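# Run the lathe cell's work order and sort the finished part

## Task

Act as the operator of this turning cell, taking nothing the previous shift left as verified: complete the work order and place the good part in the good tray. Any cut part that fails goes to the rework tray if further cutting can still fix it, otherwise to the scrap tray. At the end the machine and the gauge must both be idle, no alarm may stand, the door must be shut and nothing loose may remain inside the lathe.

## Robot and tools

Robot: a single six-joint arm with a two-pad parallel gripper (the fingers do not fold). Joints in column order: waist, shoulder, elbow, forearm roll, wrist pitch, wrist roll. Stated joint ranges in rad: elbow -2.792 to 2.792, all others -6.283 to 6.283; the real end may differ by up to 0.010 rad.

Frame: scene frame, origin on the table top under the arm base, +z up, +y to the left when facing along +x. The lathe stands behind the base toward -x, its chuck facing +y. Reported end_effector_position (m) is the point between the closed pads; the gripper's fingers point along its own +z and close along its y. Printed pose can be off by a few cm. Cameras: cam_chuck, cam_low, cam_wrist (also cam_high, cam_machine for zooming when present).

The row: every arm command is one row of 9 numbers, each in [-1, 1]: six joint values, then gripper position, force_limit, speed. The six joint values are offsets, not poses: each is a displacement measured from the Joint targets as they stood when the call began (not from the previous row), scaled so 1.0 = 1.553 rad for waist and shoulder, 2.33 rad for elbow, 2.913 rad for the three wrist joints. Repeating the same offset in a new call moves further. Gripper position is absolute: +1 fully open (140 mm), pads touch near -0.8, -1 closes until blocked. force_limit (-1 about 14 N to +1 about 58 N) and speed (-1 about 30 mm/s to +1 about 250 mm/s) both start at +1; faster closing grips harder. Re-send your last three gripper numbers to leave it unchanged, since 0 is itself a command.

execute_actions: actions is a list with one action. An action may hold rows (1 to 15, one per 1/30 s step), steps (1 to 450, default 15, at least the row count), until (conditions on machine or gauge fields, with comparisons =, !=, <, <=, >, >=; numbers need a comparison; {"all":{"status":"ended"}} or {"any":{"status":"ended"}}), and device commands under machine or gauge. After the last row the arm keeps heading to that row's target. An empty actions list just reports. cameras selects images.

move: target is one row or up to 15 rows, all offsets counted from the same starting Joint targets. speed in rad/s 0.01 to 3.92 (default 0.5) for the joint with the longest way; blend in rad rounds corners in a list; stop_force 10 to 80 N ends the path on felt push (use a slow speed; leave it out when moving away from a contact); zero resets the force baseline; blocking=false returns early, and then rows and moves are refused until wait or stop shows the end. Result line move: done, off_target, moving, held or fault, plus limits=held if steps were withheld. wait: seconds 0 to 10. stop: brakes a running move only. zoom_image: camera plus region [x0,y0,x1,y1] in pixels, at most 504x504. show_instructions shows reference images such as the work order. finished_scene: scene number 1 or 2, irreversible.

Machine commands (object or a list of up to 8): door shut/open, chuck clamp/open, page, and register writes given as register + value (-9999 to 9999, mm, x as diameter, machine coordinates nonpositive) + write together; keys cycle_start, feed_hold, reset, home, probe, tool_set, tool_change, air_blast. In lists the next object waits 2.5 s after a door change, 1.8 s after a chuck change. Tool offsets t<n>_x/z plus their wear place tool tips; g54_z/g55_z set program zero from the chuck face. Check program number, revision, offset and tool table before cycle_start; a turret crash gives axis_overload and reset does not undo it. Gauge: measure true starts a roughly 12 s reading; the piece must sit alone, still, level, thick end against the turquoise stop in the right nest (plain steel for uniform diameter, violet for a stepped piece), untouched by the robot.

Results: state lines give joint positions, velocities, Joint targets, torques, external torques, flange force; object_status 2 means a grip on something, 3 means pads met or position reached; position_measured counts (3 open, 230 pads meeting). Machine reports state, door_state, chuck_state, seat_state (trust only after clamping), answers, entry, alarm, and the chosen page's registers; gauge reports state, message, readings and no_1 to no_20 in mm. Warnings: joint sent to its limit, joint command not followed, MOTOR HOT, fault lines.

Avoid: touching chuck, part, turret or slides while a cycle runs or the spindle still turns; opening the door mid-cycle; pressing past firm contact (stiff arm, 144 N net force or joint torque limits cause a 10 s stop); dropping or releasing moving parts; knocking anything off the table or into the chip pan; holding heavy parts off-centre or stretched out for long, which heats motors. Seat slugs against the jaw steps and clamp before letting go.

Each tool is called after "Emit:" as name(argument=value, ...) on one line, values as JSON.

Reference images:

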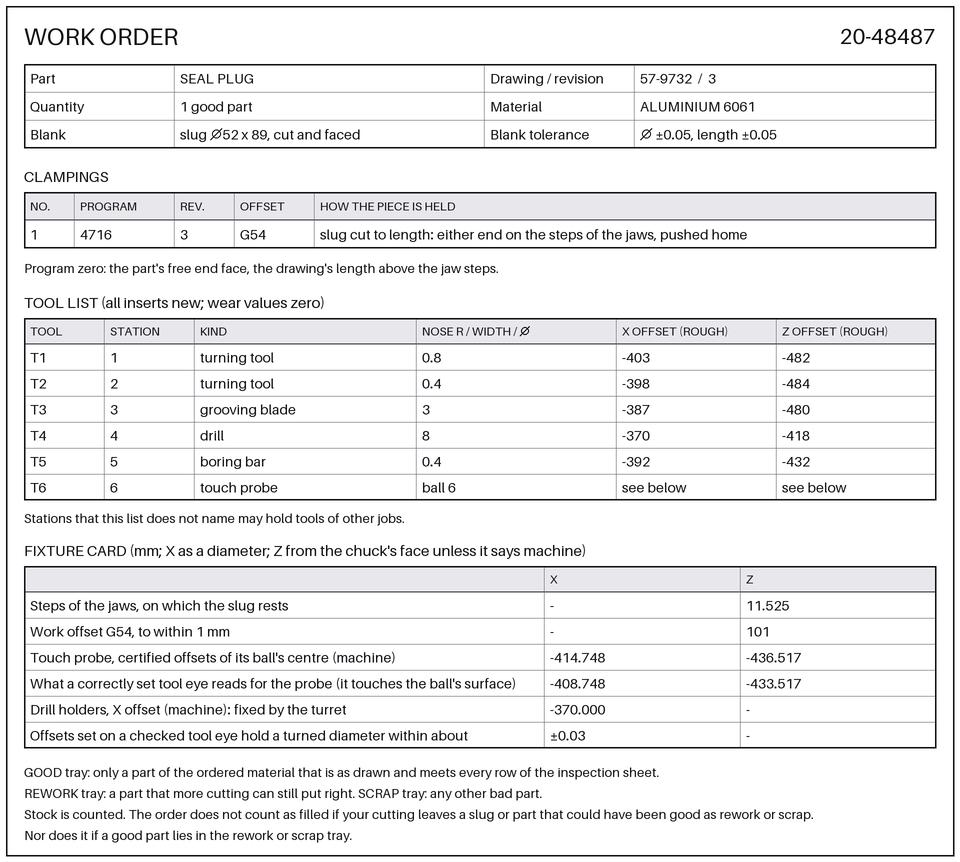

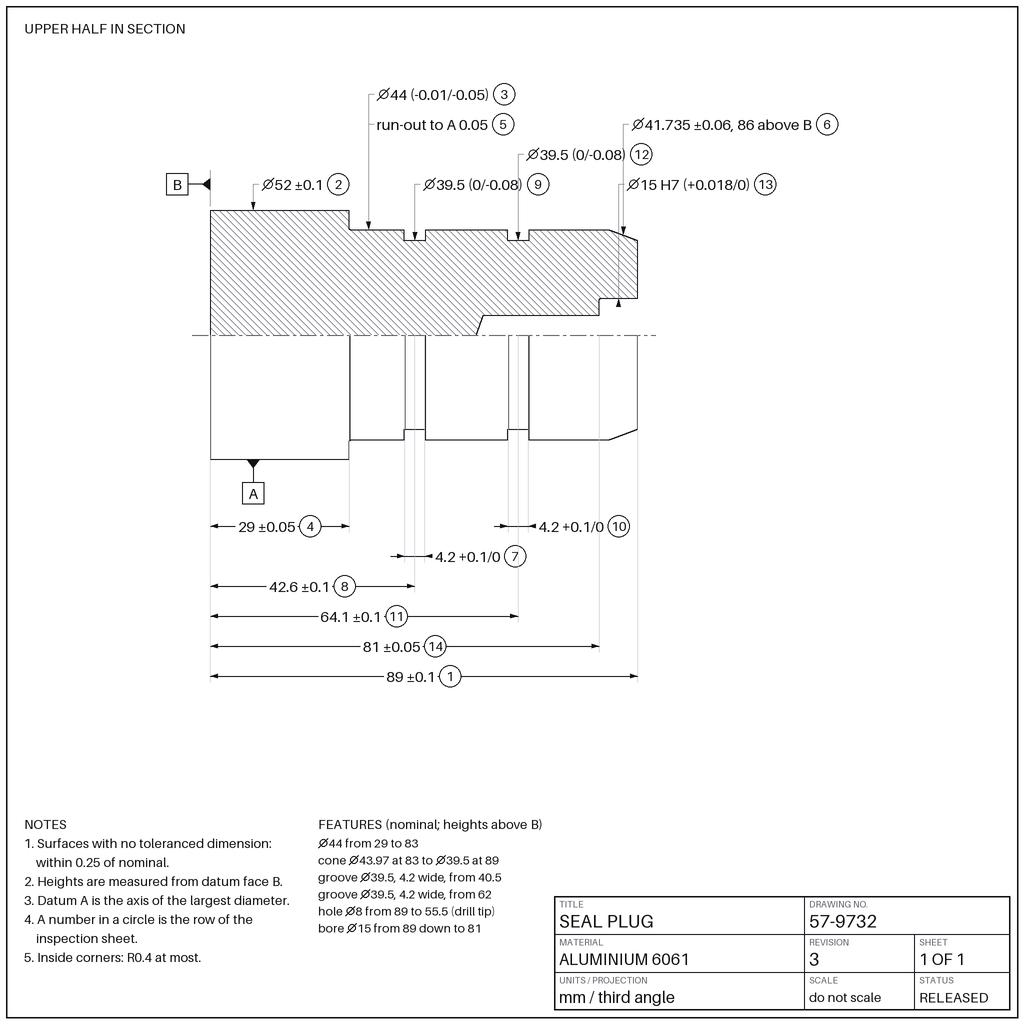

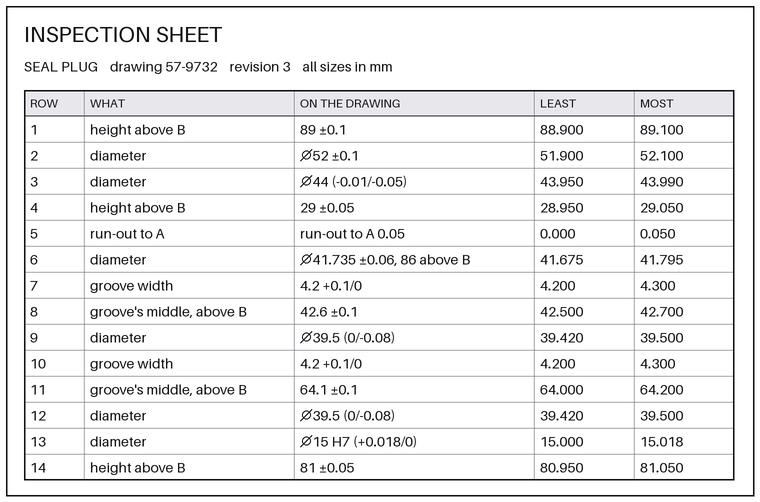

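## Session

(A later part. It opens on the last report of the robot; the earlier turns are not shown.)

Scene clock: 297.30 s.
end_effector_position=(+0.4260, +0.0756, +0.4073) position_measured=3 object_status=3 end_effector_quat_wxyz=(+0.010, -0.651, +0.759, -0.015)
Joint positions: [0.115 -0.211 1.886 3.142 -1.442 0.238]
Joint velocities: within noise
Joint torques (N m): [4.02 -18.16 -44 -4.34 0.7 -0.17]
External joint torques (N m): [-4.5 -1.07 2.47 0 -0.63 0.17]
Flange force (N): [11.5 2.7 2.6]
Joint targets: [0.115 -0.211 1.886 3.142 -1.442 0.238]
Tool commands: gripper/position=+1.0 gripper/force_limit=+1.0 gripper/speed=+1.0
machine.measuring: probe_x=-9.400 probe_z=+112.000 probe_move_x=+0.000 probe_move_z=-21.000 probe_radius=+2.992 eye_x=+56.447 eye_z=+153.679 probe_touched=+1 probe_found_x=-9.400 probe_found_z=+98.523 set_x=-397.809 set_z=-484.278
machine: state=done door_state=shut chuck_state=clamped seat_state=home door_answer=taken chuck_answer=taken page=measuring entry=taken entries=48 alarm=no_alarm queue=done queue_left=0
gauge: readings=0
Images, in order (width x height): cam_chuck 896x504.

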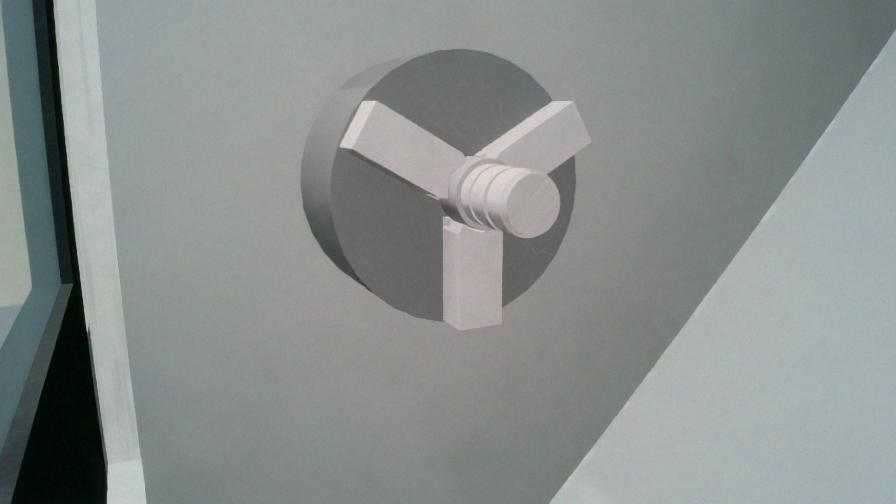

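Emit:
execute_actions(actions=[{"machine":[{"register":"tool_call","value":1,"write":true},{"tool_change":true},{"tool_set":true}],"steps":450,"until":{"machine":{"queue":"done","state":["!=","busy"],"entries":[">=",51]}}}], cameras=[])

Emit:
execute_actions(actions=[{"steps":300,"until":{"machine":{"queue":"done","state":["!=","busy"]}}}], cameras=[])

Emit:
execute_actions(actions=[{"machine":[{"register":"tool_call","value":3,"write":true},{"tool_change":true},{"tool_set":true}],"steps":450,"until":{"machine":{"queue":"done","state":["!=","busy"],"entries":[">=",54]}}}], cameras=[])

Emit:
execute_actions(actions=[{"steps":300,"until":{"machine":{"queue":"done","state":["!=","busy"]}}}], cameras=[])

Emit:
execute_actions(actions=[{"machine":[{"register":"tool_call","value":5,"write":true},{"tool_change":true},{"tool_set":true}],"steps":450,"until":{"machine":{"queue":"done","state":["!=","busy"],"entries":[">=",57]}}}], cameras=[])

Emit:
execute_actions(actions=[{"steps":300,"until":{"machine":{"queue":"done","state":["!=","busy"]}}}], cameras=["cam_chuck"])

Emit:
execute_actions(actions=[{"machine":[{"register":"tool_call","value":4,"write":true},{"tool_change":true},{"tool_set":true}],"steps":450,"until":{"machine":{"queue":"done","state":["!=","busy"],"entries":[">=",60]}}}], cameras=[])

Emit:
execute_actions(actions=[{"steps":300,"until":{"machine":{"queue":"done","state":["!=","busy"]}}}], cameras=["cam_chuck"])

Scene clock: 328.33 s.
end_effector_position=(+0.4260, +0.0756, +0.4073) position_measured=3 object_status=3 end_effector_quat_wxyz=(+0.010, -0.651, +0.759, -0.015)
Joint positions: [0.115 -0.211 1.886 3.142 -1.442 0.238]
Joint velocities: within noise
Joint torques (N m): [3.8 -17.85 -43.97 -4.33 0.73 -0.09]
External joint torques (N m): [-4.24 -1.36 2.46 -0.02 -0.67 0.09]
Flange force (N): [11.3 3.2 2.5]
Joint targets: [0.115 -0.211 1.886 3.142 -1.442 0.238]
Tool commands: gripper/position=+1.0 gripper/force_limit=+1.0 gripper/speed=+1.0
machine.measuring: probe_x=-9.400 probe_z=+112.000 probe_move_x=+0.000 probe_move_z=-21.000 probe_radius=+2.992 eye_x=+56.447 eye_z=+153.679 probe_touched=+1 probe_found_x=-9.400 probe_found_z=+98.523 set_x=-397.809 set_z=-484.278
machine: state=busy door_state=shut chuck_state=clamped seat_state=home door_answer=taken chuck_answer=taken page=measuring entry=taken entries=51 alarm=no_alarm queue=running queue_left=0
gauge: readings=0
No camera images: "cameras" was empty.

Scene clock: 331.83 s.
end_effector_position=(+0.4260, +0.0756, +0.4073) position_measured=3 object_status=3 end_effector_quat_wxyz=(+0.010, -0.651, +0.759, -0.015)
Joint positions: [0.115 -0.211 1.886 3.142 -1.442 0.238]
Joint velocities: within noise
Joint torques (N m): [3.85 -17.76 -43.99 -4.31 0.72 -0.11]
External joint torques (N m): [-4.41 -1.47 2.39 -0.04 -0.65 0.1]
Flange force (N): [11.7 3.2 2.4]
Joint targets: [0.115 -0.211 1.886 3.142 -1.442 0.238]
Tool commands: gripper/position=+1.0 gripper/force_limit=+1.0 gripper/speed=+1.0
machine.measuring: probe_x=-9.400 probe_z=+112.000 probe_move_x=+0.000 probe_move_z=-21.000 probe_radius=+2.992 eye_x=+56.447 eye_z=+153.679 probe_touched=+1 probe_found_x=-9.400 probe_found_z=+98.523 set_x=-402.951 set_z=-481.577
machine: state=done door_state=shut chuck_state=clamped seat_state=home door_answer=taken chuck_answer=taken page=measuring entry=taken entries=51 alarm=no_alarm queue=done queue_left=0
gauge: readings=0
No camera images: "cameras" was empty.

Scene clock: 347.03 s.
end_effector_position=(+0.4260, +0.0756, +0.4073) position_measured=3 object_status=3 end_effector_quat_wxyz=(+0.010, -0.651, +0.759, -0.015)
Joint positions: [0.115 -0.211 1.886 3.142 -1.442 0.238]
Joint velocities: within noise
Joint torques (N m): [3.91 -18.31 -43.91 -4.28 0.66 -0.14]
External joint torques (N m): [-4.31 -0.97 2.29 -0.07 -0.6 0.13]
Flange force (N): [11.1 2.4 2.4]
Joint targets: [0.115 -0.211 1.886 3.142 -1.442 0.238]
Tool commands: gripper/position=+1.0 gripper/force_limit=+1.0 gripper/speed=+1.0
machine.measuring: probe_x=-9.400 probe_z=+112.000 probe_move_x=+0.000 probe_move_z=-21.000 probe_radius=+2.992 eye_x=+56.447 eye_z=+153.679 probe_touched=+1 probe_found_x=-9.400 probe_found_z=+98.523 set_x=-402.951 set_z=-481.577
machine: state=busy door_state=shut chuck_state=clamped seat_state=home door_answer=taken chuck_answer=taken page=measuring entry=taken entries=54 alarm=no_alarm queue=running queue_left=0
gauge: readings=0
No camera images: "cameras" was empty.

Scene clock: 350.50 s.
end_effector_position=(+0.4260, +0.0756, +0.4073) position_measured=3 object_status=3 end_effector_quat_wxyz=(+0.010, -0.651, +0.759, -0.015)
Joint positions: [0.115 -0.211 1.886 3.142 -1.442 0.238]
Joint velocities: within noise
Joint torques (N m): [3.98 -17.86 -44.06 -4.31 0.72 -0.08]
External joint torques (N m): [-4.51 -1.35 2.49 -0.03 -0.66 0.08]
Flange force (N): [11.9 3.1 2.6]
Joint targets: [0.115 -0.211 1.886 3.142 -1.442 0.238]
Tool commands: gripper/position=+1.0 gripper/force_limit=+1.0 gripper/speed=+1.0
machine.measuring: probe_x=-9.400 probe_z=+112.000 probe_move_x=+0.000 probe_move_z=-21.000 probe_radius=+2.992 eye_x=+56.447 eye_z=+153.679 probe_touched=+1 probe_found_x=-9.400 probe_found_z=+98.523 set_x=-386.653 set_z=-479.587
machine: state=done door_state=shut chuck_state=clamped seat_state=home door_answer=taken chuck_answer=taken page=measuring entry=taken entries=54 alarm=no_alarm queue=done queue_left=0
gauge: readings=0
No camera images: "cameras" was empty.

Scene clock: 365.70 s.
end_effector_position=(+0.4260, +0.0756, +0.4073) position_measured=3 object_status=3 end_effector_quat_wxyz=(+0.010, -0.651, +0.759, -0.015)
Joint positions: [0.115 -0.211 1.886 3.142 -1.442 0.238]
Joint velocities: within noise
Joint torques (N m): [4.18 -18.28 -43.98 -4.33 0.69 -0.08]
External joint torques (N m): [-4.63 -1.17 2.11 -0.04 -0.62 0.08]
Flange force (N): [12.0 2.3 2.0]
Joint targets: [0.115 -0.211 1.886 3.142 -1.442 0.238]
Tool commands: gripper/position=+1.0 gripper/force_limit=+1.0 gripper/speed=+1.0
machine.measuring: probe_x=-9.400 probe_z=+112.000 probe_move_x=+0.000 probe_move_z=-21.000 probe_radius=+2.992 eye_x=+56.447 eye_z=+153.679 probe_touched=+1 probe_found_x=-9.400 probe_found_z=+98.523 set_x=-386.653 set_z=-479.587
machine: state=busy door_state=shut chuck_state=clamped seat_state=home door_answer=taken chuck_answer=taken page=measuring entry=taken entries=57 alarm=no_alarm queue=running queue_left=0
gauge: readings=0
No camera images: "cameras" was empty.

Scene clock: 368.03 s.
end_effector_position=(+0.4260, +0.0756, +0.4073) position_measured=3 object_status=3 end_effector_quat_wxyz=(+0.010, -0.651, +0.759, -0.015)
Joint positions: [0.115 -0.211 1.886 3.142 -1.442 0.238]
Joint velocities: within noise
Joint torques (N m): [4.07 -18.04 -44.04 -4.32 0.72 -0.14]
External joint torques (N m): [-4.5 -1.16 2.55 -0.02 -0.66 0.14]
Flange force (N): [11.7 2.9 2.7]
Joint targets: [0.115 -0.211 1.886 3.142 -1.442 0.238]
Tool commands: gripper/position=+1.0 gripper/force_limit=+1.0 gripper/speed=+1.0
machine.measuring: probe_x=-9.400 probe_z=+112.000 probe_move_x=+0.000 probe_move_z=-21.000 probe_radius=+2.992 eye_x=+56.447 eye_z=+153.679 probe_touched=+1 probe_found_x=-9.400 probe_found_z=+98.523 set_x=-391.813 set_z=-431.568
machine: state=done door_state=shut chuck_state=clamped seat_state=home door_answer=taken chuck_answer=taken page=measuring entry=taken entries=57 alarm=no_alarm queue=done queue_left=0
gauge: readings=0
Images, in order (width x height): cam_chuck 896x504.

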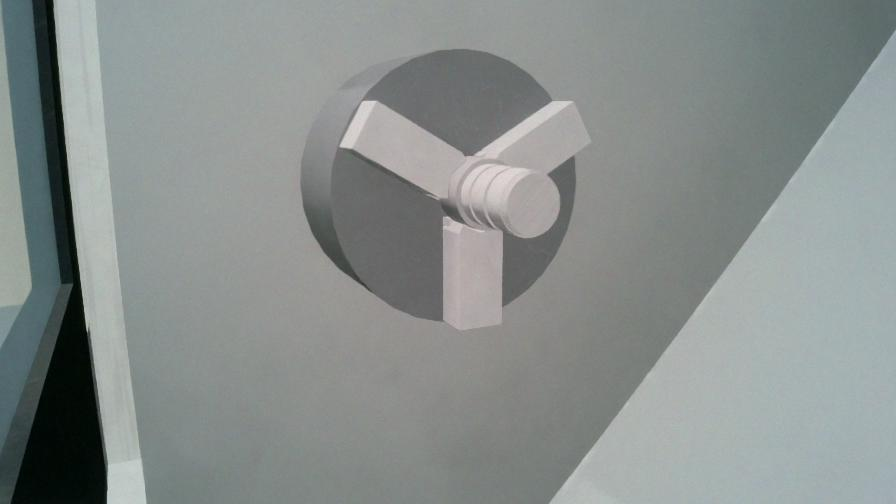

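Scene clock: 383.23 s.
end_effector_position=(+0.4260, +0.0756, +0.4073) position_measured=3 object_status=3 end_effector_quat_wxyz=(+0.010, -0.651, +0.759, -0.015)
Joint positions: [0.115 -0.211 1.886 3.142 -1.442 0.238]
Joint velocities: within noise
Joint torques (N m): [4.03 -18.11 -44 -4.31 0.73 -0.16]
External joint torques (N m): [-4.47 -1.27 2.29 -0.05 -0.66 0.15]
Flange force (N): [11.5 2.8 2.2]
Joint targets: [0.115 -0.211 1.886 3.142 -1.442 0.238]
Tool commands: gripper/position=+1.0 gripper/force_limit=+1.0 gripper/speed=+1.0
machine.measuring: probe_x=-9.400 probe_z=+112.000 probe_move_x=+0.000 probe_move_z=-21.000 probe_radius=+2.992 eye_x=+56.447 eye_z=+153.679 probe_touched=+1 probe_found_x=-9.400 probe_found_z=+98.523 set_x=+0.000 set_z=-417.630
machine: state=done door_state=shut chuck_state=clamped seat_state=home door_answer=taken chuck_answer=taken page=measuring entry=taken entries=60 alarm=no_alarm queue=done queue_left=0
gauge: readings=0
No camera images: "cameras" was empty.

Scene clock: 383.47 s.
end_effector_position=(+0.4260, +0.0756, +0.4073) position_measured=3 object_status=3 end_effector_quat_wxyz=(+0.010, -0.651, +0.759, -0.015)
Joint positions: [0.115 -0.211 1.886 3.142 -1.442 0.238]
Joint velocities: within noise
Joint torques (N m): [4.11 -17.95 -44.05 -4.32 0.7 -0.11]
External joint torques (N m): [-4.66 -1.38 2.29 -0.05 -0.63 0.11]
Flange force (N): [12.1 2.8 2.3]
Joint targets: [0.115 -0.211 1.886 3.142 -1.442 0.238]
Tool commands: gripper/position=+1.0 gripper/force_limit=+1.0 gripper/speed=+1.0
machine.measuring: probe_x=-9.400 probe_z=+112.000 probe_move_x=+0.000 probe_move_z=-21.000 probe_radius=+2.992 eye_x=+56.447 eye_z=+153.679 probe_touched=+1 probe_found_x=-9.400 probe_found_z=+98.523 set_x=+0.000 set_z=-417.630
machine: state=done door_state=shut chuck_state=clamped seat_state=home door_answer=taken chuck_answer=taken page=measuring entry=taken entries=60 alarm=no_alarm queue=done queue_left=0
gauge: readings=0
Images, in order (width x height): cam_chuck 896x504.

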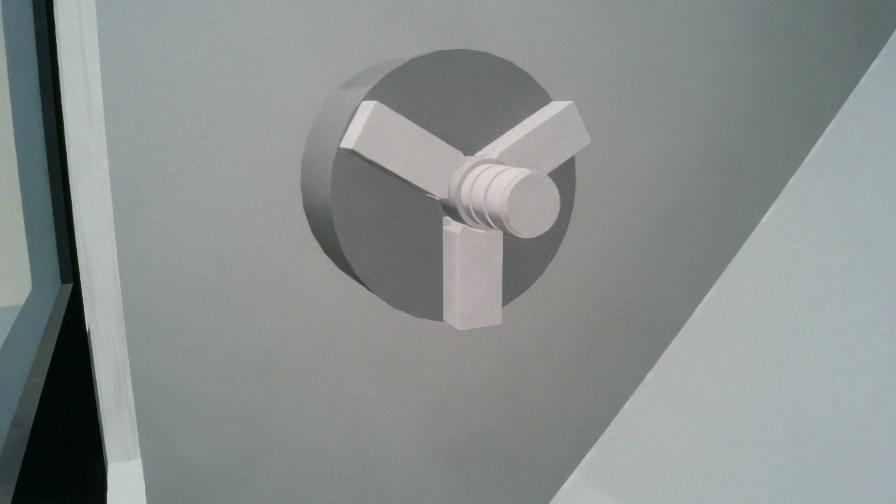

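Emit:
execute_actions(actions=[{"machine":[{"register":"t2_x","value":-397.812,"write":true},{"register":"t2_z","value":-484.275,"write":true},{"register":"t2_radius","value":0.4,"write":true},{"register":"t4_x","value":-370.0,"write":true},{"register":"t4_z","value":-417.627,"write":true},{"register":"t4_radius","value":0,"write":true},{"register":"t2_x_wear","value":0.1,"write":true},{"register":"t3_x_wear","value":6,"write":true}],"steps":100,"until":{"machine":{"queue":"done","entries":[">=",68]}}}], cameras=[])

Emit:
execute_actions(actions=[{"machine":[{"register":"t5_x_wear","value":-1.0,"write":true},{"register":"t5_z_wear","value":0.5,"write":true},{"page":"tools"},{"home":true}],"steps":300,"until":{"machine":{"queue":"done","entries":[">=",71],"state":["!=","busy"]}}}], cameras=[])

Scene clock: 421.50 s.
end_effector_position=(+0.4260, +0.0756, +0.4073) position_measured=3 object_status=3 end_effector_quat_wxyz=(+0.010, -0.651, +0.759, -0.015)
Joint positions: [0.115 -0.211 1.886 3.142 -1.442 0.238]
Joint velocities: within noise
Joint torques (N m): [4.04 -18.16 -43.92 -4.27 0.71 -0.14]
External joint torques (N m): [-4.38 -1.13 2.27 -0.07 -0.65 0.14]
Flange force (N): [11.3 2.6 2.3]
Joint targets: [0.115 -0.211 1.886 3.142 -1.442 0.238]
Tool commands: gripper/position=+1.0 gripper/force_limit=+1.0 gripper/speed=+1.0
machine.measuring: probe_x=-9.400 probe_z=+112.000 probe_move_x=+0.000 probe_move_z=-21.000 probe_radius=+2.992 eye_x=+56.447 eye_z=+153.679 probe_touched=+1 probe_found_x=-9.400 probe_found_z=+98.523 set_x=+0.000 set_z=-417.630
machine: state=done door_state=shut chuck_state=clamped seat_state=home door_answer=taken chuck_answer=taken page=measuring entry=refused_out_of_range entries=68 alarm=no_alarm queue=dropped queue_left=0
gauge: readings=0
No camera images: "cameras" was empty.

Scene clock: 422.37 s.
end_effector_position=(+0.4260, +0.0756, +0.4073) position_measured=3 object_status=3 end_effector_quat_wxyz=(+0.010, -0.651, +0.759, -0.015)
Joint positions: [0.115 -0.211 1.886 3.142 -1.442 0.238]
Joint velocities: within noise
Joint torques (N m): [3.89 -18 -43.95 -4.3 0.7 -0.13]
External joint torques (N m): [-4.56 -1.21 2.33 -0.07 -0.63 0.13]
Flange force (N): [11.8 2.7 2.4]
Joint targets: [0.115 -0.211 1.886 3.142 -1.442 0.238]
Tool commands: gripper/position=+1.0 gripper/force_limit=+1.0 gripper/speed=+1.0
machine.tools: t1_x=-402.952 t1_x_wear=+0.000 t1_z=-481.577 t1_z_wear=+0.000 t1_radius=+0.800 t1_station=+1.000 t2_x=-397.812 t2_x_wear=+0.100 t2_z=-484.275 t2_z_wear=+0.000 t2_radius=+0.400 t2_station=+2.000 t3_x=-386.658 t3_x_wear=+0.000 t3_z=-479.577 t3_z_wear=+0.000 t3_radius=+0.000 t3_station=+3.000 t4_x=-370.000 t4_x_wear=+0.000 t4_z=-417.627 t4_z_wear=+0.000 t4_radius=+0.000 t4_station=+4.000 t5_x=-391.812 t5_x_wear=-1.000 t5_z=-431.568 t5_z_wear=+0.500 t5_radius=+0.400 t5_station=+5.000 t6_x=-414.748 t6_x_wear=+0.000 t6_z=-436.517 t6_z_wear=+0.000 t6_radius=+3.000 t6_station=+6.000
machine: state=done door_state=shut chuck_state=clamped seat_state=home door_answer=taken chuck_answer=taken page=tools entry=taken entries=71 alarm=no_alarm queue=done queue_left=0
gauge: readings=0
No camera images: "cameras" was empty.

Emit:
execute_actions(actions=[{"machine":[{"register":"t3_x","value":-380.658,"write":true},{"page":"program"},{"home":true},{"cycle_start":true}],"steps":450,"until":{"machine":{"queue":"done","entries":[">=",74],"state":"done"}}}], cameras=["cam_chuck"])

Scene clock: 443.90 s.
end_effector_position=(+0.4260, +0.0756, +0.4073) position_measured=3 object_status=3 end_effector_quat_wxyz=(+0.010, -0.651, +0.759, -0.015)
Joint positions: [0.115 -0.211 1.886 3.142 -1.442 0.238]
Joint velocities: within noise
Joint torques (N m): [4.16 -18.09 -43.95 -4.3 0.73 -0.1]
External joint torques (N m): [-4.61 -1.19 2.29 -0.05 -0.66 0.1]
Flange force (N): [11.9 2.6 2.3]
Joint targets: [0.115 -0.211 1.886 3.142 -1.442 0.238]
Tool commands: gripper/position=+1.0 gripper/force_limit=+1.0 gripper/speed=+1.0
machine.program: program=+4716 tool_call=+4 tool_in_place=+1 program_revision=+3 program_offset=+54 load_peak=+0 stored1_number=+4716 stored1_revision=+3 stored2_number=+8306 stored2_revision=+4 stored3_number=+7078 stored3_revision=+6 stored4_number=+0 stored4_revision=+0 cycles=+1
machine: state=running door_state=shut chuck_state=clamped seat_state=home door_answer=taken chuck_answer=taken page=program entry=taken entries=74 alarm=no_alarm queue=running queue_left=0
gauge: readings=0
Images, in order (width x height): cam_chuck 896x504.

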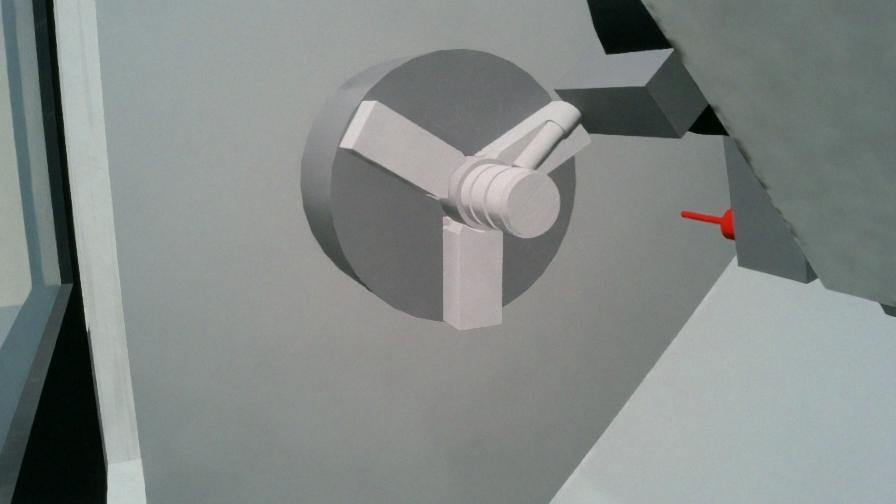

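Emit:
wait(seconds=10, cameras=["cam_chuck"])

Emit:
execute_actions(actions=[{"steps":450,"until":{"machine":{"state":["!=","running"]}}}], cameras=["cam_chuck"])

Emit:
execute_actions(actions=[{"steps":450,"until":{"machine":{"state":["!=","running"]}}}], cameras=["cam_chuck"])

Scene clock: 459.73 s.
end_effector_position=(+0.4260, +0.0756, +0.4073) position_measured=3 object_status=3 end_effector_quat_wxyz=(+0.010, -0.651, +0.759, -0.015)
Joint positions: [0.115 -0.211 1.886 3.142 -1.442 0.238]
Joint velocities: within noise
Joint torques (N m): [4.46 -18.05 -44.1 -4.3 0.72 -0.14]
External joint torques (N m): [-4.9 -1.32 2.43 -0.05 -0.65 0.13]
Flange force (N): [12.7 2.8 2.5]
Joint targets: [0.115 -0.211 1.886 3.142 -1.442 0.238]
Tool commands: gripper/position=+1.0 gripper/force_limit=+1.0 gripper/speed=+1.0
machine.program: program=+4716 tool_call=+4 tool_in_place=+1 program_revision=+3 program_offset=+54 load_peak=+0 stored1_number=+4716 stored1_revision=+3 stored2_number=+8306 stored2_revision=+4 stored3_number=+7078 stored3_revision=+6 stored4_number=+0 stored4_revision=+0 cycles=+1
machine: state=running door_state=shut chuck_state=clamped seat_state=home door_answer=taken chuck_answer=taken page=program entry=taken entries=74 alarm=no_alarm queue=running queue_left=0
gauge: readings=0
wait: 10.00 s
Images, in order (width x height): cam_chuck 896x504.

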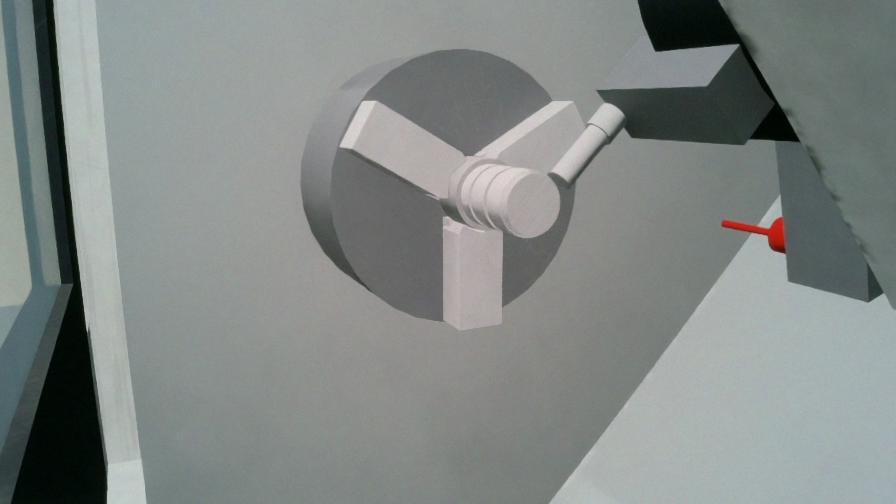

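Scene clock: 474.93 s.
end_effector_position=(+0.4260, +0.0756, +0.4073) position_measured=3 object_status=3 end_effector_quat_wxyz=(+0.010, -0.651, +0.759, -0.015)
Joint positions: [0.115 -0.211 1.886 3.142 -1.442 0.238]
Joint velocities: within noise
Joint torques (N m): [3.82 -18.13 -44.02 -4.34 0.71 -0.1]
External joint torques (N m): [-4.28 -1.2 2.28 -0.02 -0.64 0.1]
Flange force (N): [11.2 2.7 2.3]
Joint targets: [0.115 -0.211 1.886 3.142 -1.442 0.238]
Tool commands: gripper/position=+1.0 gripper/force_limit=+1.0 gripper/speed=+1.0
machine.program: program=+4716 tool_call=+4 tool_in_place=+2 program_revision=+3 program_offset=+54 load_peak=+0 stored1_number=+4716 stored1_revision=+3 stored2_number=+8306 stored2_revision=+4 stored3_number=+7078 stored3_revision=+6 stored4_number=+0 stored4_revision=+0 cycles=+1
machine: state=running door_state=shut chuck_state=clamped seat_state=home door_answer=taken chuck_answer=taken page=program entry=taken entries=74 alarm=no_alarm queue=running queue_left=0
gauge: readings=0
Images, in order (width x height): cam_chuck 896x504.

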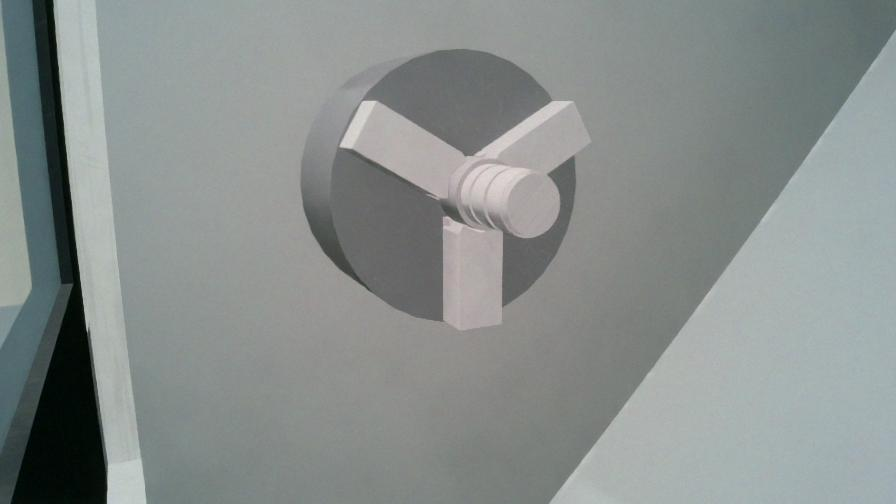

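Scene clock: 490.13 s.
end_effector_position=(+0.4260, +0.0756, +0.4073) position_measured=3 object_status=3 end_effector_quat_wxyz=(+0.010, -0.651, +0.759, -0.015)
Joint positions: [0.115 -0.211 1.886 3.142 -1.442 0.238]
Joint velocities: within noise
Joint torques (N m): [4.05 -17.93 -43.97 -4.35 0.72 -0.1]
External joint torques (N m): [-4.5 -1.31 2.33 0 -0.66 0.1]
Flange force (N): [11.8 2.8 2.3]
Joint targets: [0.115 -0.211 1.886 3.142 -1.442 0.238]
Tool commands: gripper/position=+1.0 gripper/force_limit=+1.0 gripper/speed=+1.0
machine.program: program=+4716 tool_call=+4 tool_in_place=+2 program_revision=+3 program_offset=+54 load_peak=+0 stored1_number=+4716 stored1_revision=+3 stored2_number=+8306 stored2_revision=+4 stored3_number=+7078 stored3_revision=+6 stored4_number=+0 stored4_revision=+0 cycles=+1
machine: state=running door_state=shut chuck_state=clamped seat_state=home door_answer=taken chuck_answer=taken page=program entry=taken entries=74 alarm=no_alarm queue=running queue_left=0
gauge: readings=0
Images, in order (width x height): cam_chuck 896x504.

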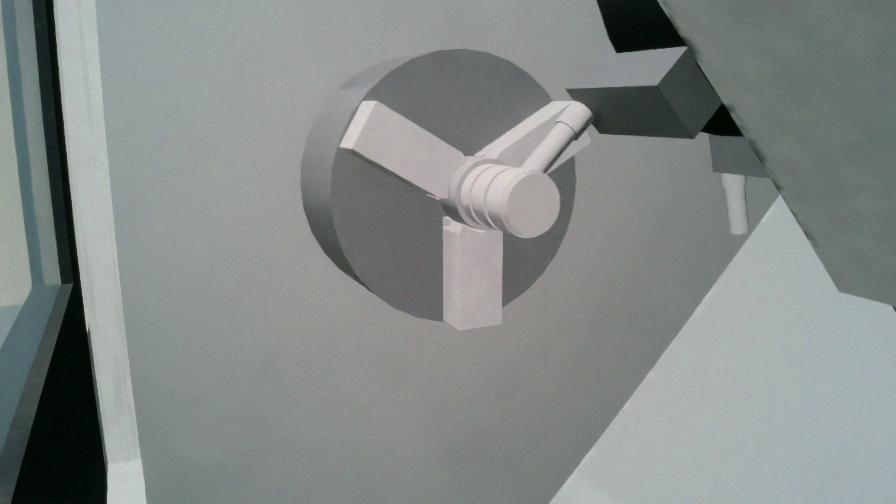

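Emit:
execute_actions(actions=[{"steps":450,"until":{"machine":{"state":["!=","running"]}}}], cameras=[])

Emit:
execute_actions(actions=[{"steps":450,"until":{"machine":{"state":["!=","running"]}}}], cameras=[])

Emit:
execute_actions(actions=[{"steps":450,"until":{"machine":{"state":["!=","running"]}}}], cameras=["cam_chuck"])

Scene clock: 510.80 s.
end_effector_position=(+0.4260, +0.0756, +0.4073) position_measured=3 object_status=3 end_effector_quat_wxyz=(+0.010, -0.651, +0.759, -0.015)
Joint positions: [0.115 -0.211 1.886 3.142 -1.442 0.238]
Joint velocities: within noise
Joint torques (N m): [4.24 -18.02 -43.97 -4.29 0.71 -0.1]
External joint torques (N m): [-4.74 -1.32 2.2 -0.08 -0.64 0.1]
Flange force (N): [12.2 2.6 2.1]
Joint targets: [0.115 -0.211 1.886 3.142 -1.442 0.238]
Tool commands: gripper/position=+1.0 gripper/force_limit=+1.0 gripper/speed=+1.0
machine.program: program=+4716 tool_call=+4 tool_in_place=+3 program_revision=+3 program_offset=+54 load_peak=+0 stored1_number=+4716 stored1_revision=+3 stored2_number=+8306 stored2_revision=+4 stored3_number=+7078 stored3_revision=+6 stored4_number=+0 stored4_revision=+0 cycles=+1
machine: state=running door_state=shut chuck_state=clamped seat_state=home door_answer=taken chuck_answer=taken page=program entry=taken entries=74 alarm=no_alarm queue=running queue_left=0
gauge: readings=0
No camera images: "cameras" was empty.

Scene clock: 526.00 s.
end_effector_position=(+0.4260, +0.0756, +0.4073) position_measured=3 object_status=3 end_effector_quat_wxyz=(+0.010, -0.651, +0.759, -0.015)
Joint positions: [0.115 -0.211 1.886 3.142 -1.442 0.238]
Joint velocities: within noise
Joint torques (N m): [4.34 -17.97 -44.03 -4.33 0.7 -0.09]
External joint torques (N m): [-4.81 -1.36 2.27 -0.03 -0.63 0.09]
Flange force (N): [12.5 2.6 2.2]
Joint targets: [0.115 -0.211 1.886 3.142 -1.442 0.238]
Tool commands: gripper/position=+1.0 gripper/force_limit=+1.0 gripper/speed=+1.0
machine.program: program=+4716 tool_call=+4 tool_in_place=+3 program_revision=+3 program_offset=+54 load_peak=+0 stored1_number=+4716 stored1_revision=+3 stored2_number=+8306 stored2_revision=+4 stored3_number=+7078 stored3_revision=+6 stored4_number=+0 stored4_revision=+0 cycles=+1
machine: state=running door_state=shut chuck_state=clamped seat_state=home door_answer=taken chuck_answer=taken page=program entry=taken entries=74 alarm=no_alarm queue=running queue_left=0
gauge: readings=0
No camera images: "cameras" was empty.

Scene clock: 541.20 s.
end_effector_position=(+0.4260, +0.0756, +0.4073) position_measured=3 object_status=3 end_effector_quat_wxyz=(+0.010, -0.651, +0.759, -0.015)
Joint positions: [0.115 -0.211 1.886 3.142 -1.442 0.238]
Joint velocities: within noise
Joint torques (N m): [4.25 -18.2 -43.97 -4.31 0.7 -0.1]
External joint torques (N m): [-4.76 -1.09 2.4 -0.04 -0.64 0.1]
Flange force (N): [12.3 2.4 2.5]
Joint targets: [0.115 -0.211 1.886 3.142 -1.442 0.238]
Tool commands: gripper/position=+1.0 gripper/force_limit=+1.0 gripper/speed=+1.0
machine.program: program=+4716 tool_call=+4 tool_in_place=+4 program_revision=+3 program_offset=+54 load_peak=+0 stored1_number=+4716 stored1_revision=+3 stored2_number=+8306 stored2_revision=+4 stored3_number=+7078 stored3_revision=+6 stored4_number=+0 stored4_revision=+0 cycles=+1
machine: state=running door_state=shut chuck_state=clamped seat_state=home door_answer=taken chuck_answer=taken page=program entry=taken entries=74 alarm=no_alarm queue=running queue_left=0
gauge: readings=0
Images, in order (width x height): cam_chuck 896x504.

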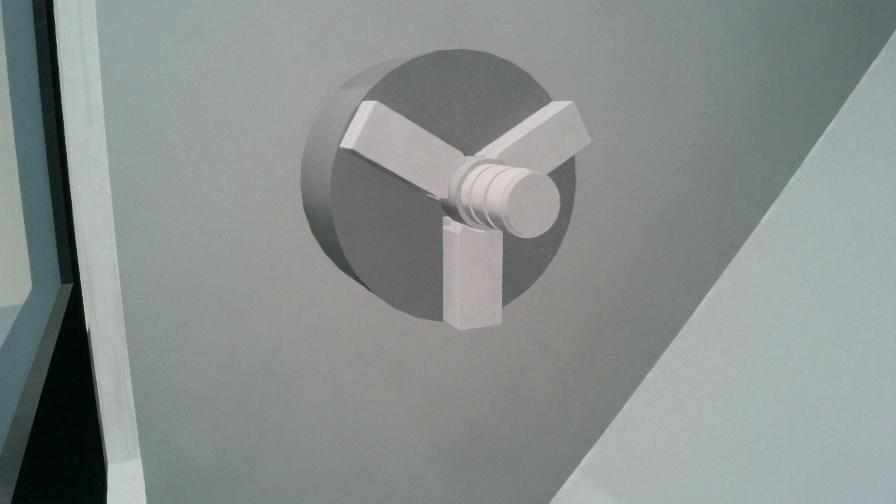

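Emit:
execute_actions(actions=[{"steps":450,"until":{"machine":{"state":["!=","running"]}}}], cameras=[])

Emit:
execute_actions(actions=[{"steps":450,"until":{"machine":{"state":["!=","running"]}}}], cameras=["cam_chuck"])

Scene clock: 553.77 s.
end_effector_position=(+0.4260, +0.0756, +0.4073) position_measured=3 object_status=3 end_effector_quat_wxyz=(+0.010, -0.651, +0.759, -0.015)
Joint positions: [0.115 -0.211 1.886 3.142 -1.442 0.238]
Joint velocities: within noise
Joint torques (N m): [4.02 -17.87 -44.02 -4.3 0.71 -0.11]
External joint torques (N m): [-4.41 -1.44 2.41 -0.05 -0.65 0.11]
Flange force (N): [11.6 3.2 2.4]
Joint targets: [0.115 -0.211 1.886 3.142 -1.442 0.238]
Tool commands: gripper/position=+1.0 gripper/force_limit=+1.0 gripper/speed=+1.0
machine.program: program=+4716 tool_call=+4 tool_in_place=+5 program_revision=+3 program_offset=+54 load_peak=+0 stored1_number=+4716 stored1_revision=+3 stored2_number=+8306 stored2_revision=+4 stored3_number=+7078 stored3_revision=+6 stored4_number=+0 stored4_revision=+0 cycles=+2
machine: state=busy door_state=shut chuck_state=clamped seat_state=home door_answer=taken chuck_answer=taken page=program entry=taken entries=74 alarm=no_alarm queue=running queue_left=0
gauge: readings=0
No camera images: "cameras" was empty.

Scene clock: 554.00 s.
end_effector_position=(+0.4260, +0.0756, +0.4073) position_measured=3 object_status=3 end_effector_quat_wxyz=(+0.010, -0.651, +0.759, -0.015)
Joint positions: [0.115 -0.211 1.886 3.142 -1.442 0.238]
Joint velocities: within noise
Joint torques (N m): [4.13 -18.2 -44.09 -4.33 0.7 -0.1]
External joint torques (N m): [-4.71 -1.14 2.26 -0.05 -0.63 0.1]
Flange force (N): [12.1 2.4 2.3]
Joint targets: [0.115 -0.211 1.886 3.142 -1.442 0.238]
Tool commands: gripper/position=+1.0 gripper/force_limit=+1.0 gripper/speed=+1.0
machine.program: program=+4716 tool_call=+4 tool_in_place=+5 program_revision=+3 program_offset=+54 load_peak=+0 stored1_number=+4716 stored1_revision=+3 stored2_number=+8306 stored2_revision=+4 stored3_number=+7078 stored3_revision=+6 stored4_number=+0 stored4_revision=+0 cycles=+2
machine: state=busy door_state=shut chuck_state=clamped seat_state=home door_answer=taken chuck_answer=taken page=program entry=taken entries=74 alarm=no_alarm queue=running queue_left=0
gauge: readings=0
Images, in order (width x height): cam_chuck 896x504.

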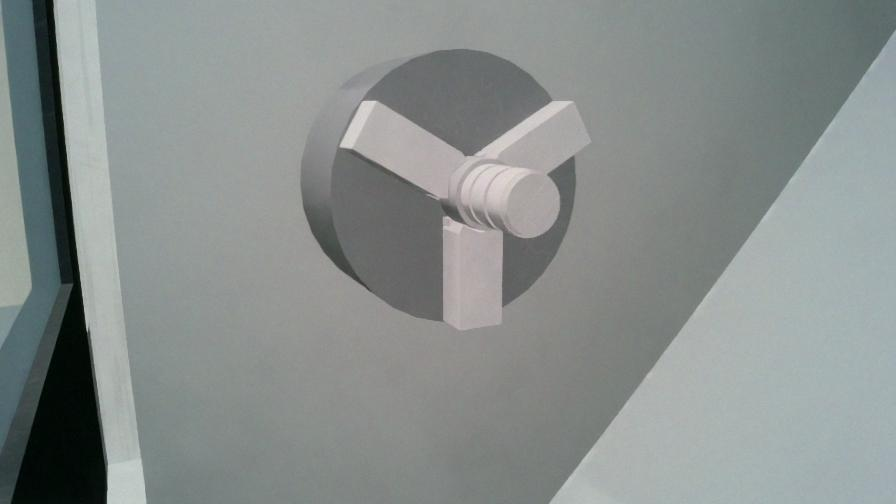

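Now probe Ø44.

Emit:
execute_actions(actions=[{"steps":150,"until":{"machine":{"state":"done"}}}], cameras=[])

Emit:
execute_actions(actions=[{"machine":[{"register":"tool_call","value":6,"write":true},{"tool_change":true},{"register":"probe_move_z","value":0,"write":true},{"register":"probe_move_x","value":-24,"write":true},{"register":"probe_x","value":64,"write":true},{"register":"probe_z","value":46.3,"write":true},{"page":"measuring"},{"probe":true}],"steps":450,"until":{"machine":{"queue":"done","entries":[">=",82],"state":["!=","busy"]}}}], cameras=[])

Emit:
execute_actions(actions=[{"machine":[{"register":"probe_z","value":86,"write":true},{"probe":true}],"steps":400,"until":{"machine":{"queue":"done","state":["!=","busy"],"entries":[">=",84]}}}], cameras=[])

Emit:
execute_actions(actions=[{"machine":[{"register":"probe_z","value":97.525,"write":true},{"probe":true}],"steps":400,"until":{"machine":{"queue":"done","state":["!=","busy"],"entries":[">=",86]}}}], cameras=[])

Scene clock: 562.97 s.
end_effector_position=(+0.4260, +0.0756, +0.4073) position_measured=3 object_status=3 end_effector_quat_wxyz=(+0.010, -0.651, +0.759, -0.015)
Joint positions: [0.115 -0.211 1.886 3.142 -1.442 0.238]
Joint velocities: within noise
Joint torques (N m): [4.09 -18.14 -44.04 -4.3 0.72 -0.11]
External joint torques (N m): [-4.69 -1.08 2.4 -0.06 -0.65 0.11]
Flange force (N): [12.1 2.5 2.5]
Joint targets: [0.115 -0.211 1.886 3.142 -1.442 0.238]
Tool commands: gripper/position=+1.0 gripper/force_limit=+1.0 gripper/speed=+1.0
machine.program: program=+4716 tool_call=+4 tool_in_place=+5 program_revision=+3 program_offset=+54 load_peak=+0 stored1_number=+4716 stored1_revision=+3 stored2_number=+8306 stored2_revision=+4 stored3_number=+7078 stored3_revision=+6 stored4_number=+0 stored4_revision=+0 cycles=+2
machine: state=done door_state=shut chuck_state=clamped seat_state=home door_answer=taken chuck_answer=taken page=program entry=taken entries=74 alarm=no_alarm queue=done queue_left=0
gauge: readings=0
No camera images: "cameras" was empty.

Scene clock: 578.17 s.
end_effector_position=(+0.4260, +0.0756, +0.4073) position_measured=3 object_status=3 end_effector_quat_wxyz=(+0.010, -0.651, +0.759, -0.015)
Joint positions: [0.115 -0.211 1.886 3.142 -1.442 0.238]
Joint velocities: within noise
Joint torques (N m): [3.97 -18.08 -43.94 -4.34 0.71 -0.1]
External joint torques (N m): [-4.31 -1.34 2.14 -0.03 -0.64 0.1]
Flange force (N): [11.3 2.7 2.0]
Joint targets: [0.115 -0.211 1.886 3.142 -1.442 0.238]
Tool commands: gripper/position=+1.0 gripper/force_limit=+1.0 gripper/speed=+1.0
machine.measuring: probe_x=+64.000 probe_z=+46.300 probe_move_x=-24.000 probe_move_z=+0.000 probe_radius=+2.992 eye_x=+56.447 eye_z=+153.679 probe_touched=+1 probe_found_x=+44.070 probe_found_z=+46.300 set_x=+0.000 set_z=-417.630
machine: state=done door_state=shut chuck_state=clamped seat_state=home door_answer=taken chuck_answer=taken page=measuring entry=taken entries=81 alarm=no_alarm queue=done queue_left=0
gauge: readings=0
No camera images: "cameras" was empty.

Scene clock: 591.70 s.
end_effector_position=(+0.4260, +0.0756, +0.4073) position_measured=3 object_status=3 end_effector_quat_wxyz=(+0.010, -0.651, +0.759, -0.015)
Joint positions: [0.115 -0.211 1.886 3.142 -1.442 0.238]
Joint velocities: within noise
Joint torques (N m): [3.99 -18.04 -43.98 -4.28 0.74 -0.11]
External joint torques (N m): [-4.34 -1.22 2.42 -0.06 -0.67 0.11]
Flange force (N): [11.4 2.9 2.4]
Joint targets: [0.115 -0.211 1.886 3.142 -1.442 0.238]
Tool commands: gripper/position=+1.0 gripper/force_limit=+1.0 gripper/speed=+1.0
machine.measuring: probe_x=+64.000 probe_z=+86.000 probe_move_x=-24.000 probe_move_z=+0.000 probe_radius=+2.992 eye_x=+56.447 eye_z=+153.679 probe_touched=+1 probe_found_x=+44.067 probe_found_z=+86.000 set_x=+0.000 set_z=-417.630
machine: state=done door_state=shut chuck_state=clamped seat_state=home door_answer=taken chuck_answer=taken page=measuring entry=taken entries=83 alarm=no_alarm queue=done queue_left=0
gauge: readings=0
No camera images: "cameras" was empty.

Scene clock: 605.23 s.
end_effector_position=(+0.4260, +0.0756, +0.4073) position_measured=3 object_status=3 end_effector_quat_wxyz=(+0.010, -0.651, +0.759, -0.015)
Joint positions: [0.115 -0.211 1.886 3.142 -1.442 0.238]
Joint velocities: within noise
Joint torques (N m): [4.14 -17.84 -43.89 -4.34 0.71 -0.09]
External joint torques (N m): [-4.72 -1.37 2.2 -0.03 -0.64 0.09]
Flange force (N): [12.3 2.6 2.1]
Joint targets: [0.115 -0.211 1.886 3.142 -1.442 0.238]
Tool commands: gripper/position=+1.0 gripper/force_limit=+1.0 gripper/speed=+1.0
machine.measuring: probe_x=+64.000 probe_z=+97.525 probe_move_x=-24.000 probe_move_z=+0.000 probe_radius=+2.992 eye_x=+56.447 eye_z=+153.679 probe_touched=+1 probe_found_x=+42.217 probe_found_z=+97.525 set_x=+0.000 set_z=-417.630
machine: state=done door_state=shut chuck_state=clamped seat_state=home door_answer=taken chuck_answer=taken page=measuring entry=taken entries=85 alarm=no_alarm queue=done queue_left=0
gauge: readings=0
No camera images: "cameras" was empty.

Emit:
execute_actions(actions=[{"machine":[{"register":"t2_x_wear","value":0,"write":true},{"page":"program"},{"home":true},{"cycle_start":true}],"steps":450,"until":{"machine":{"alarm":["!=","no_alarm"]}}}], cameras=[])

Emit:
execute_actions(actions=[{"steps":450,"until":{"machine":{"state":["!=","running"]}}}], cameras=[])

Emit:
execute_actions(actions=[{"steps":450,"until":{"machine":{"state":["!=","running"]}}}], cameras=[])

Emit:
execute_actions(actions=[{"steps":390,"until":{"machine":{"state":["!=","running"]}}}], cameras=["cam_chuck"])

Scene clock: 633.97 s.
end_effector_position=(+0.4260, +0.0756, +0.4073) position_measured=3 object_status=3 end_effector_quat_wxyz=(+0.010, -0.651, +0.759, -0.015)
Joint positions: [0.115 -0.211 1.886 3.142 -1.442 0.238]
Joint velocities: within noise
Joint torques (N m): [4.14 -17.79 -44.02 -4.32 0.71 -0.1]
External joint torques (N m): [-4.63 -1.54 2.4 -0.03 -0.64 0.1]
Flange force (N): [12.2 3.2 2.4]
Joint targets: [0.115 -0.211 1.886 3.142 -1.442 0.238]
Tool commands: gripper/position=+1.0 gripper/force_limit=+1.0 gripper/speed=+1.0
machine.program: program=+4716 tool_call=+6 tool_in_place=+1 program_revision=+3 program_offset=+54 load_peak=+0 stored1_number=+4716 stored1_revision=+3 stored2_number=+8306 stored2_revision=+4 stored3_number=+7078 stored3_revision=+6 stored4_number=+0 stored4_revision=+0 cycles=+2
machine: state=running door_state=shut chuck_state=clamped seat_state=home door_answer=taken chuck_answer=taken page=program entry=taken entries=88 alarm=no_alarm queue=running queue_left=0
gauge: readings=0
No camera images: "cameras" was empty.

Scene clock: 649.17 s.
end_effector_position=(+0.4260, +0.0756, +0.4073) position_measured=3 object_status=3 end_effector_quat_wxyz=(+0.010, -0.651, +0.759, -0.015)
Joint positions: [0.115 -0.211 1.886 3.142 -1.442 0.238]
Joint velocities: within noise
Joint torques (N m): [3.82 -17.55 -44.05 -4.31 0.7 -0.12]
External joint torques (N m): [-4.37 -1.6 2.57 -0.02 -0.64 0.12]
Flange force (N): [11.7 3.7 2.7]
Joint targets: [0.115 -0.211 1.886 3.142 -1.442 0.238]
Tool commands: gripper/position=+1.0 gripper/force_limit=+1.0 gripper/speed=+1.0
machine.program: program=+4716 tool_call=+6 tool_in_place=+1 program_revision=+3 program_offset=+54 load_peak=+0 stored1_number=+4716 stored1_revision=+3 stored2_number=+8306 stored2_revision=+4 stored3_number=+7078 stored3_revision=+6 stored4_number=+0 stored4_revision=+0 cycles=+2
machine: state=running door_state=shut chuck_state=clamped seat_state=home door_answer=taken chuck_answer=taken page=program entry=taken entries=88 alarm=no_alarm queue=running queue_left=0
gauge: readings=0
No camera images: "cameras" was empty.

Scene clock: 664.37 s.
end_effector_position=(+0.4260, +0.0756, +0.4073) position_measured=3 object_status=3 end_effector_quat_wxyz=(+0.010, -0.651, +0.759, -0.015)
Joint positions: [0.115 -0.211 1.886 3.142 -1.442 0.238]
Joint velocities: within noise
Joint torques (N m): [4.24 -17.96 -43.98 -4.3 0.7 -0.08]
External joint torques (N m): [-4.72 -1.27 2.34 -0.06 -0.63 0.08]
Flange force (N): [12.3 2.6 2.4]
Joint targets: [0.115 -0.211 1.886 3.142 -1.442 0.238]
Tool commands: gripper/position=+1.0 gripper/force_limit=+1.0 gripper/speed=+1.0
machine.program: program=+4716 tool_call=+6 tool_in_place=+1 program_revision=+3 program_offset=+54 load_peak=+0 stored1_number=+4716 stored1_revision=+3 stored2_number=+8306 stored2_revision=+4 stored3_number=+7078 stored3_revision=+6 stored4_number=+0 stored4_revision=+0 cycles=+2
machine: state=running door_state=shut chuck_state=clamped seat_state=home door_answer=taken chuck_answer=taken page=program entry=taken entries=88 alarm=no_alarm queue=running queue_left=0
gauge: readings=0
No camera images: "cameras" was empty.

Scene clock: 677.57 s.
end_effector_position=(+0.4260, +0.0756, +0.4073) position_measured=3 object_status=3 end_effector_quat_wxyz=(+0.010, -0.651, +0.759, -0.015)
Joint positions: [0.115 -0.211 1.886 3.142 -1.442 0.238]
Joint velocities: within noise
Joint torques (N m): [3.93 -18.09 -44.05 -4.31 0.68 -0.12]
External joint torques (N m): [-4.43 -1.12 2.46 -0.03 -0.62 0.12]
Flange force (N): [11.5 2.8 2.6]
Joint targets: [0.115 -0.211 1.886 3.142 -1.442 0.238]
Tool commands: gripper/position=+1.0 gripper/force_limit=+1.0 gripper/speed=+1.0
machine.program: program=+4716 tool_call=+6 tool_in_place=+2 program_revision=+3 program_offset=+54 load_peak=+0 stored1_number=+4716 stored1_revision=+3 stored2_number=+8306 stored2_revision=+4 stored3_number=+7078 stored3_revision=+6 stored4_number=+0 stored4_revision=+0 cycles=+2
machine: state=running door_state=shut chuck_state=clamped seat_state=home door_answer=taken chuck_answer=taken page=program entry=taken entries=88 alarm=no_alarm queue=running queue_left=0
gauge: readings=0
Images, in order (width x height): cam_chuck 896x504.

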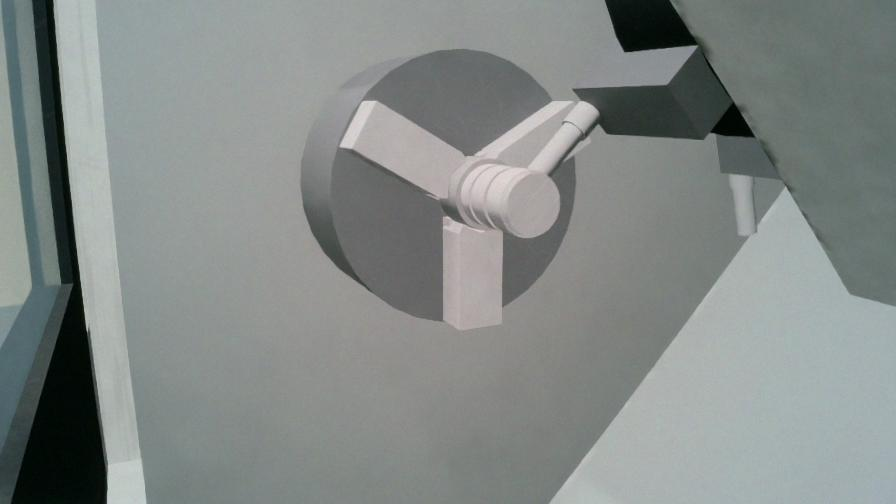

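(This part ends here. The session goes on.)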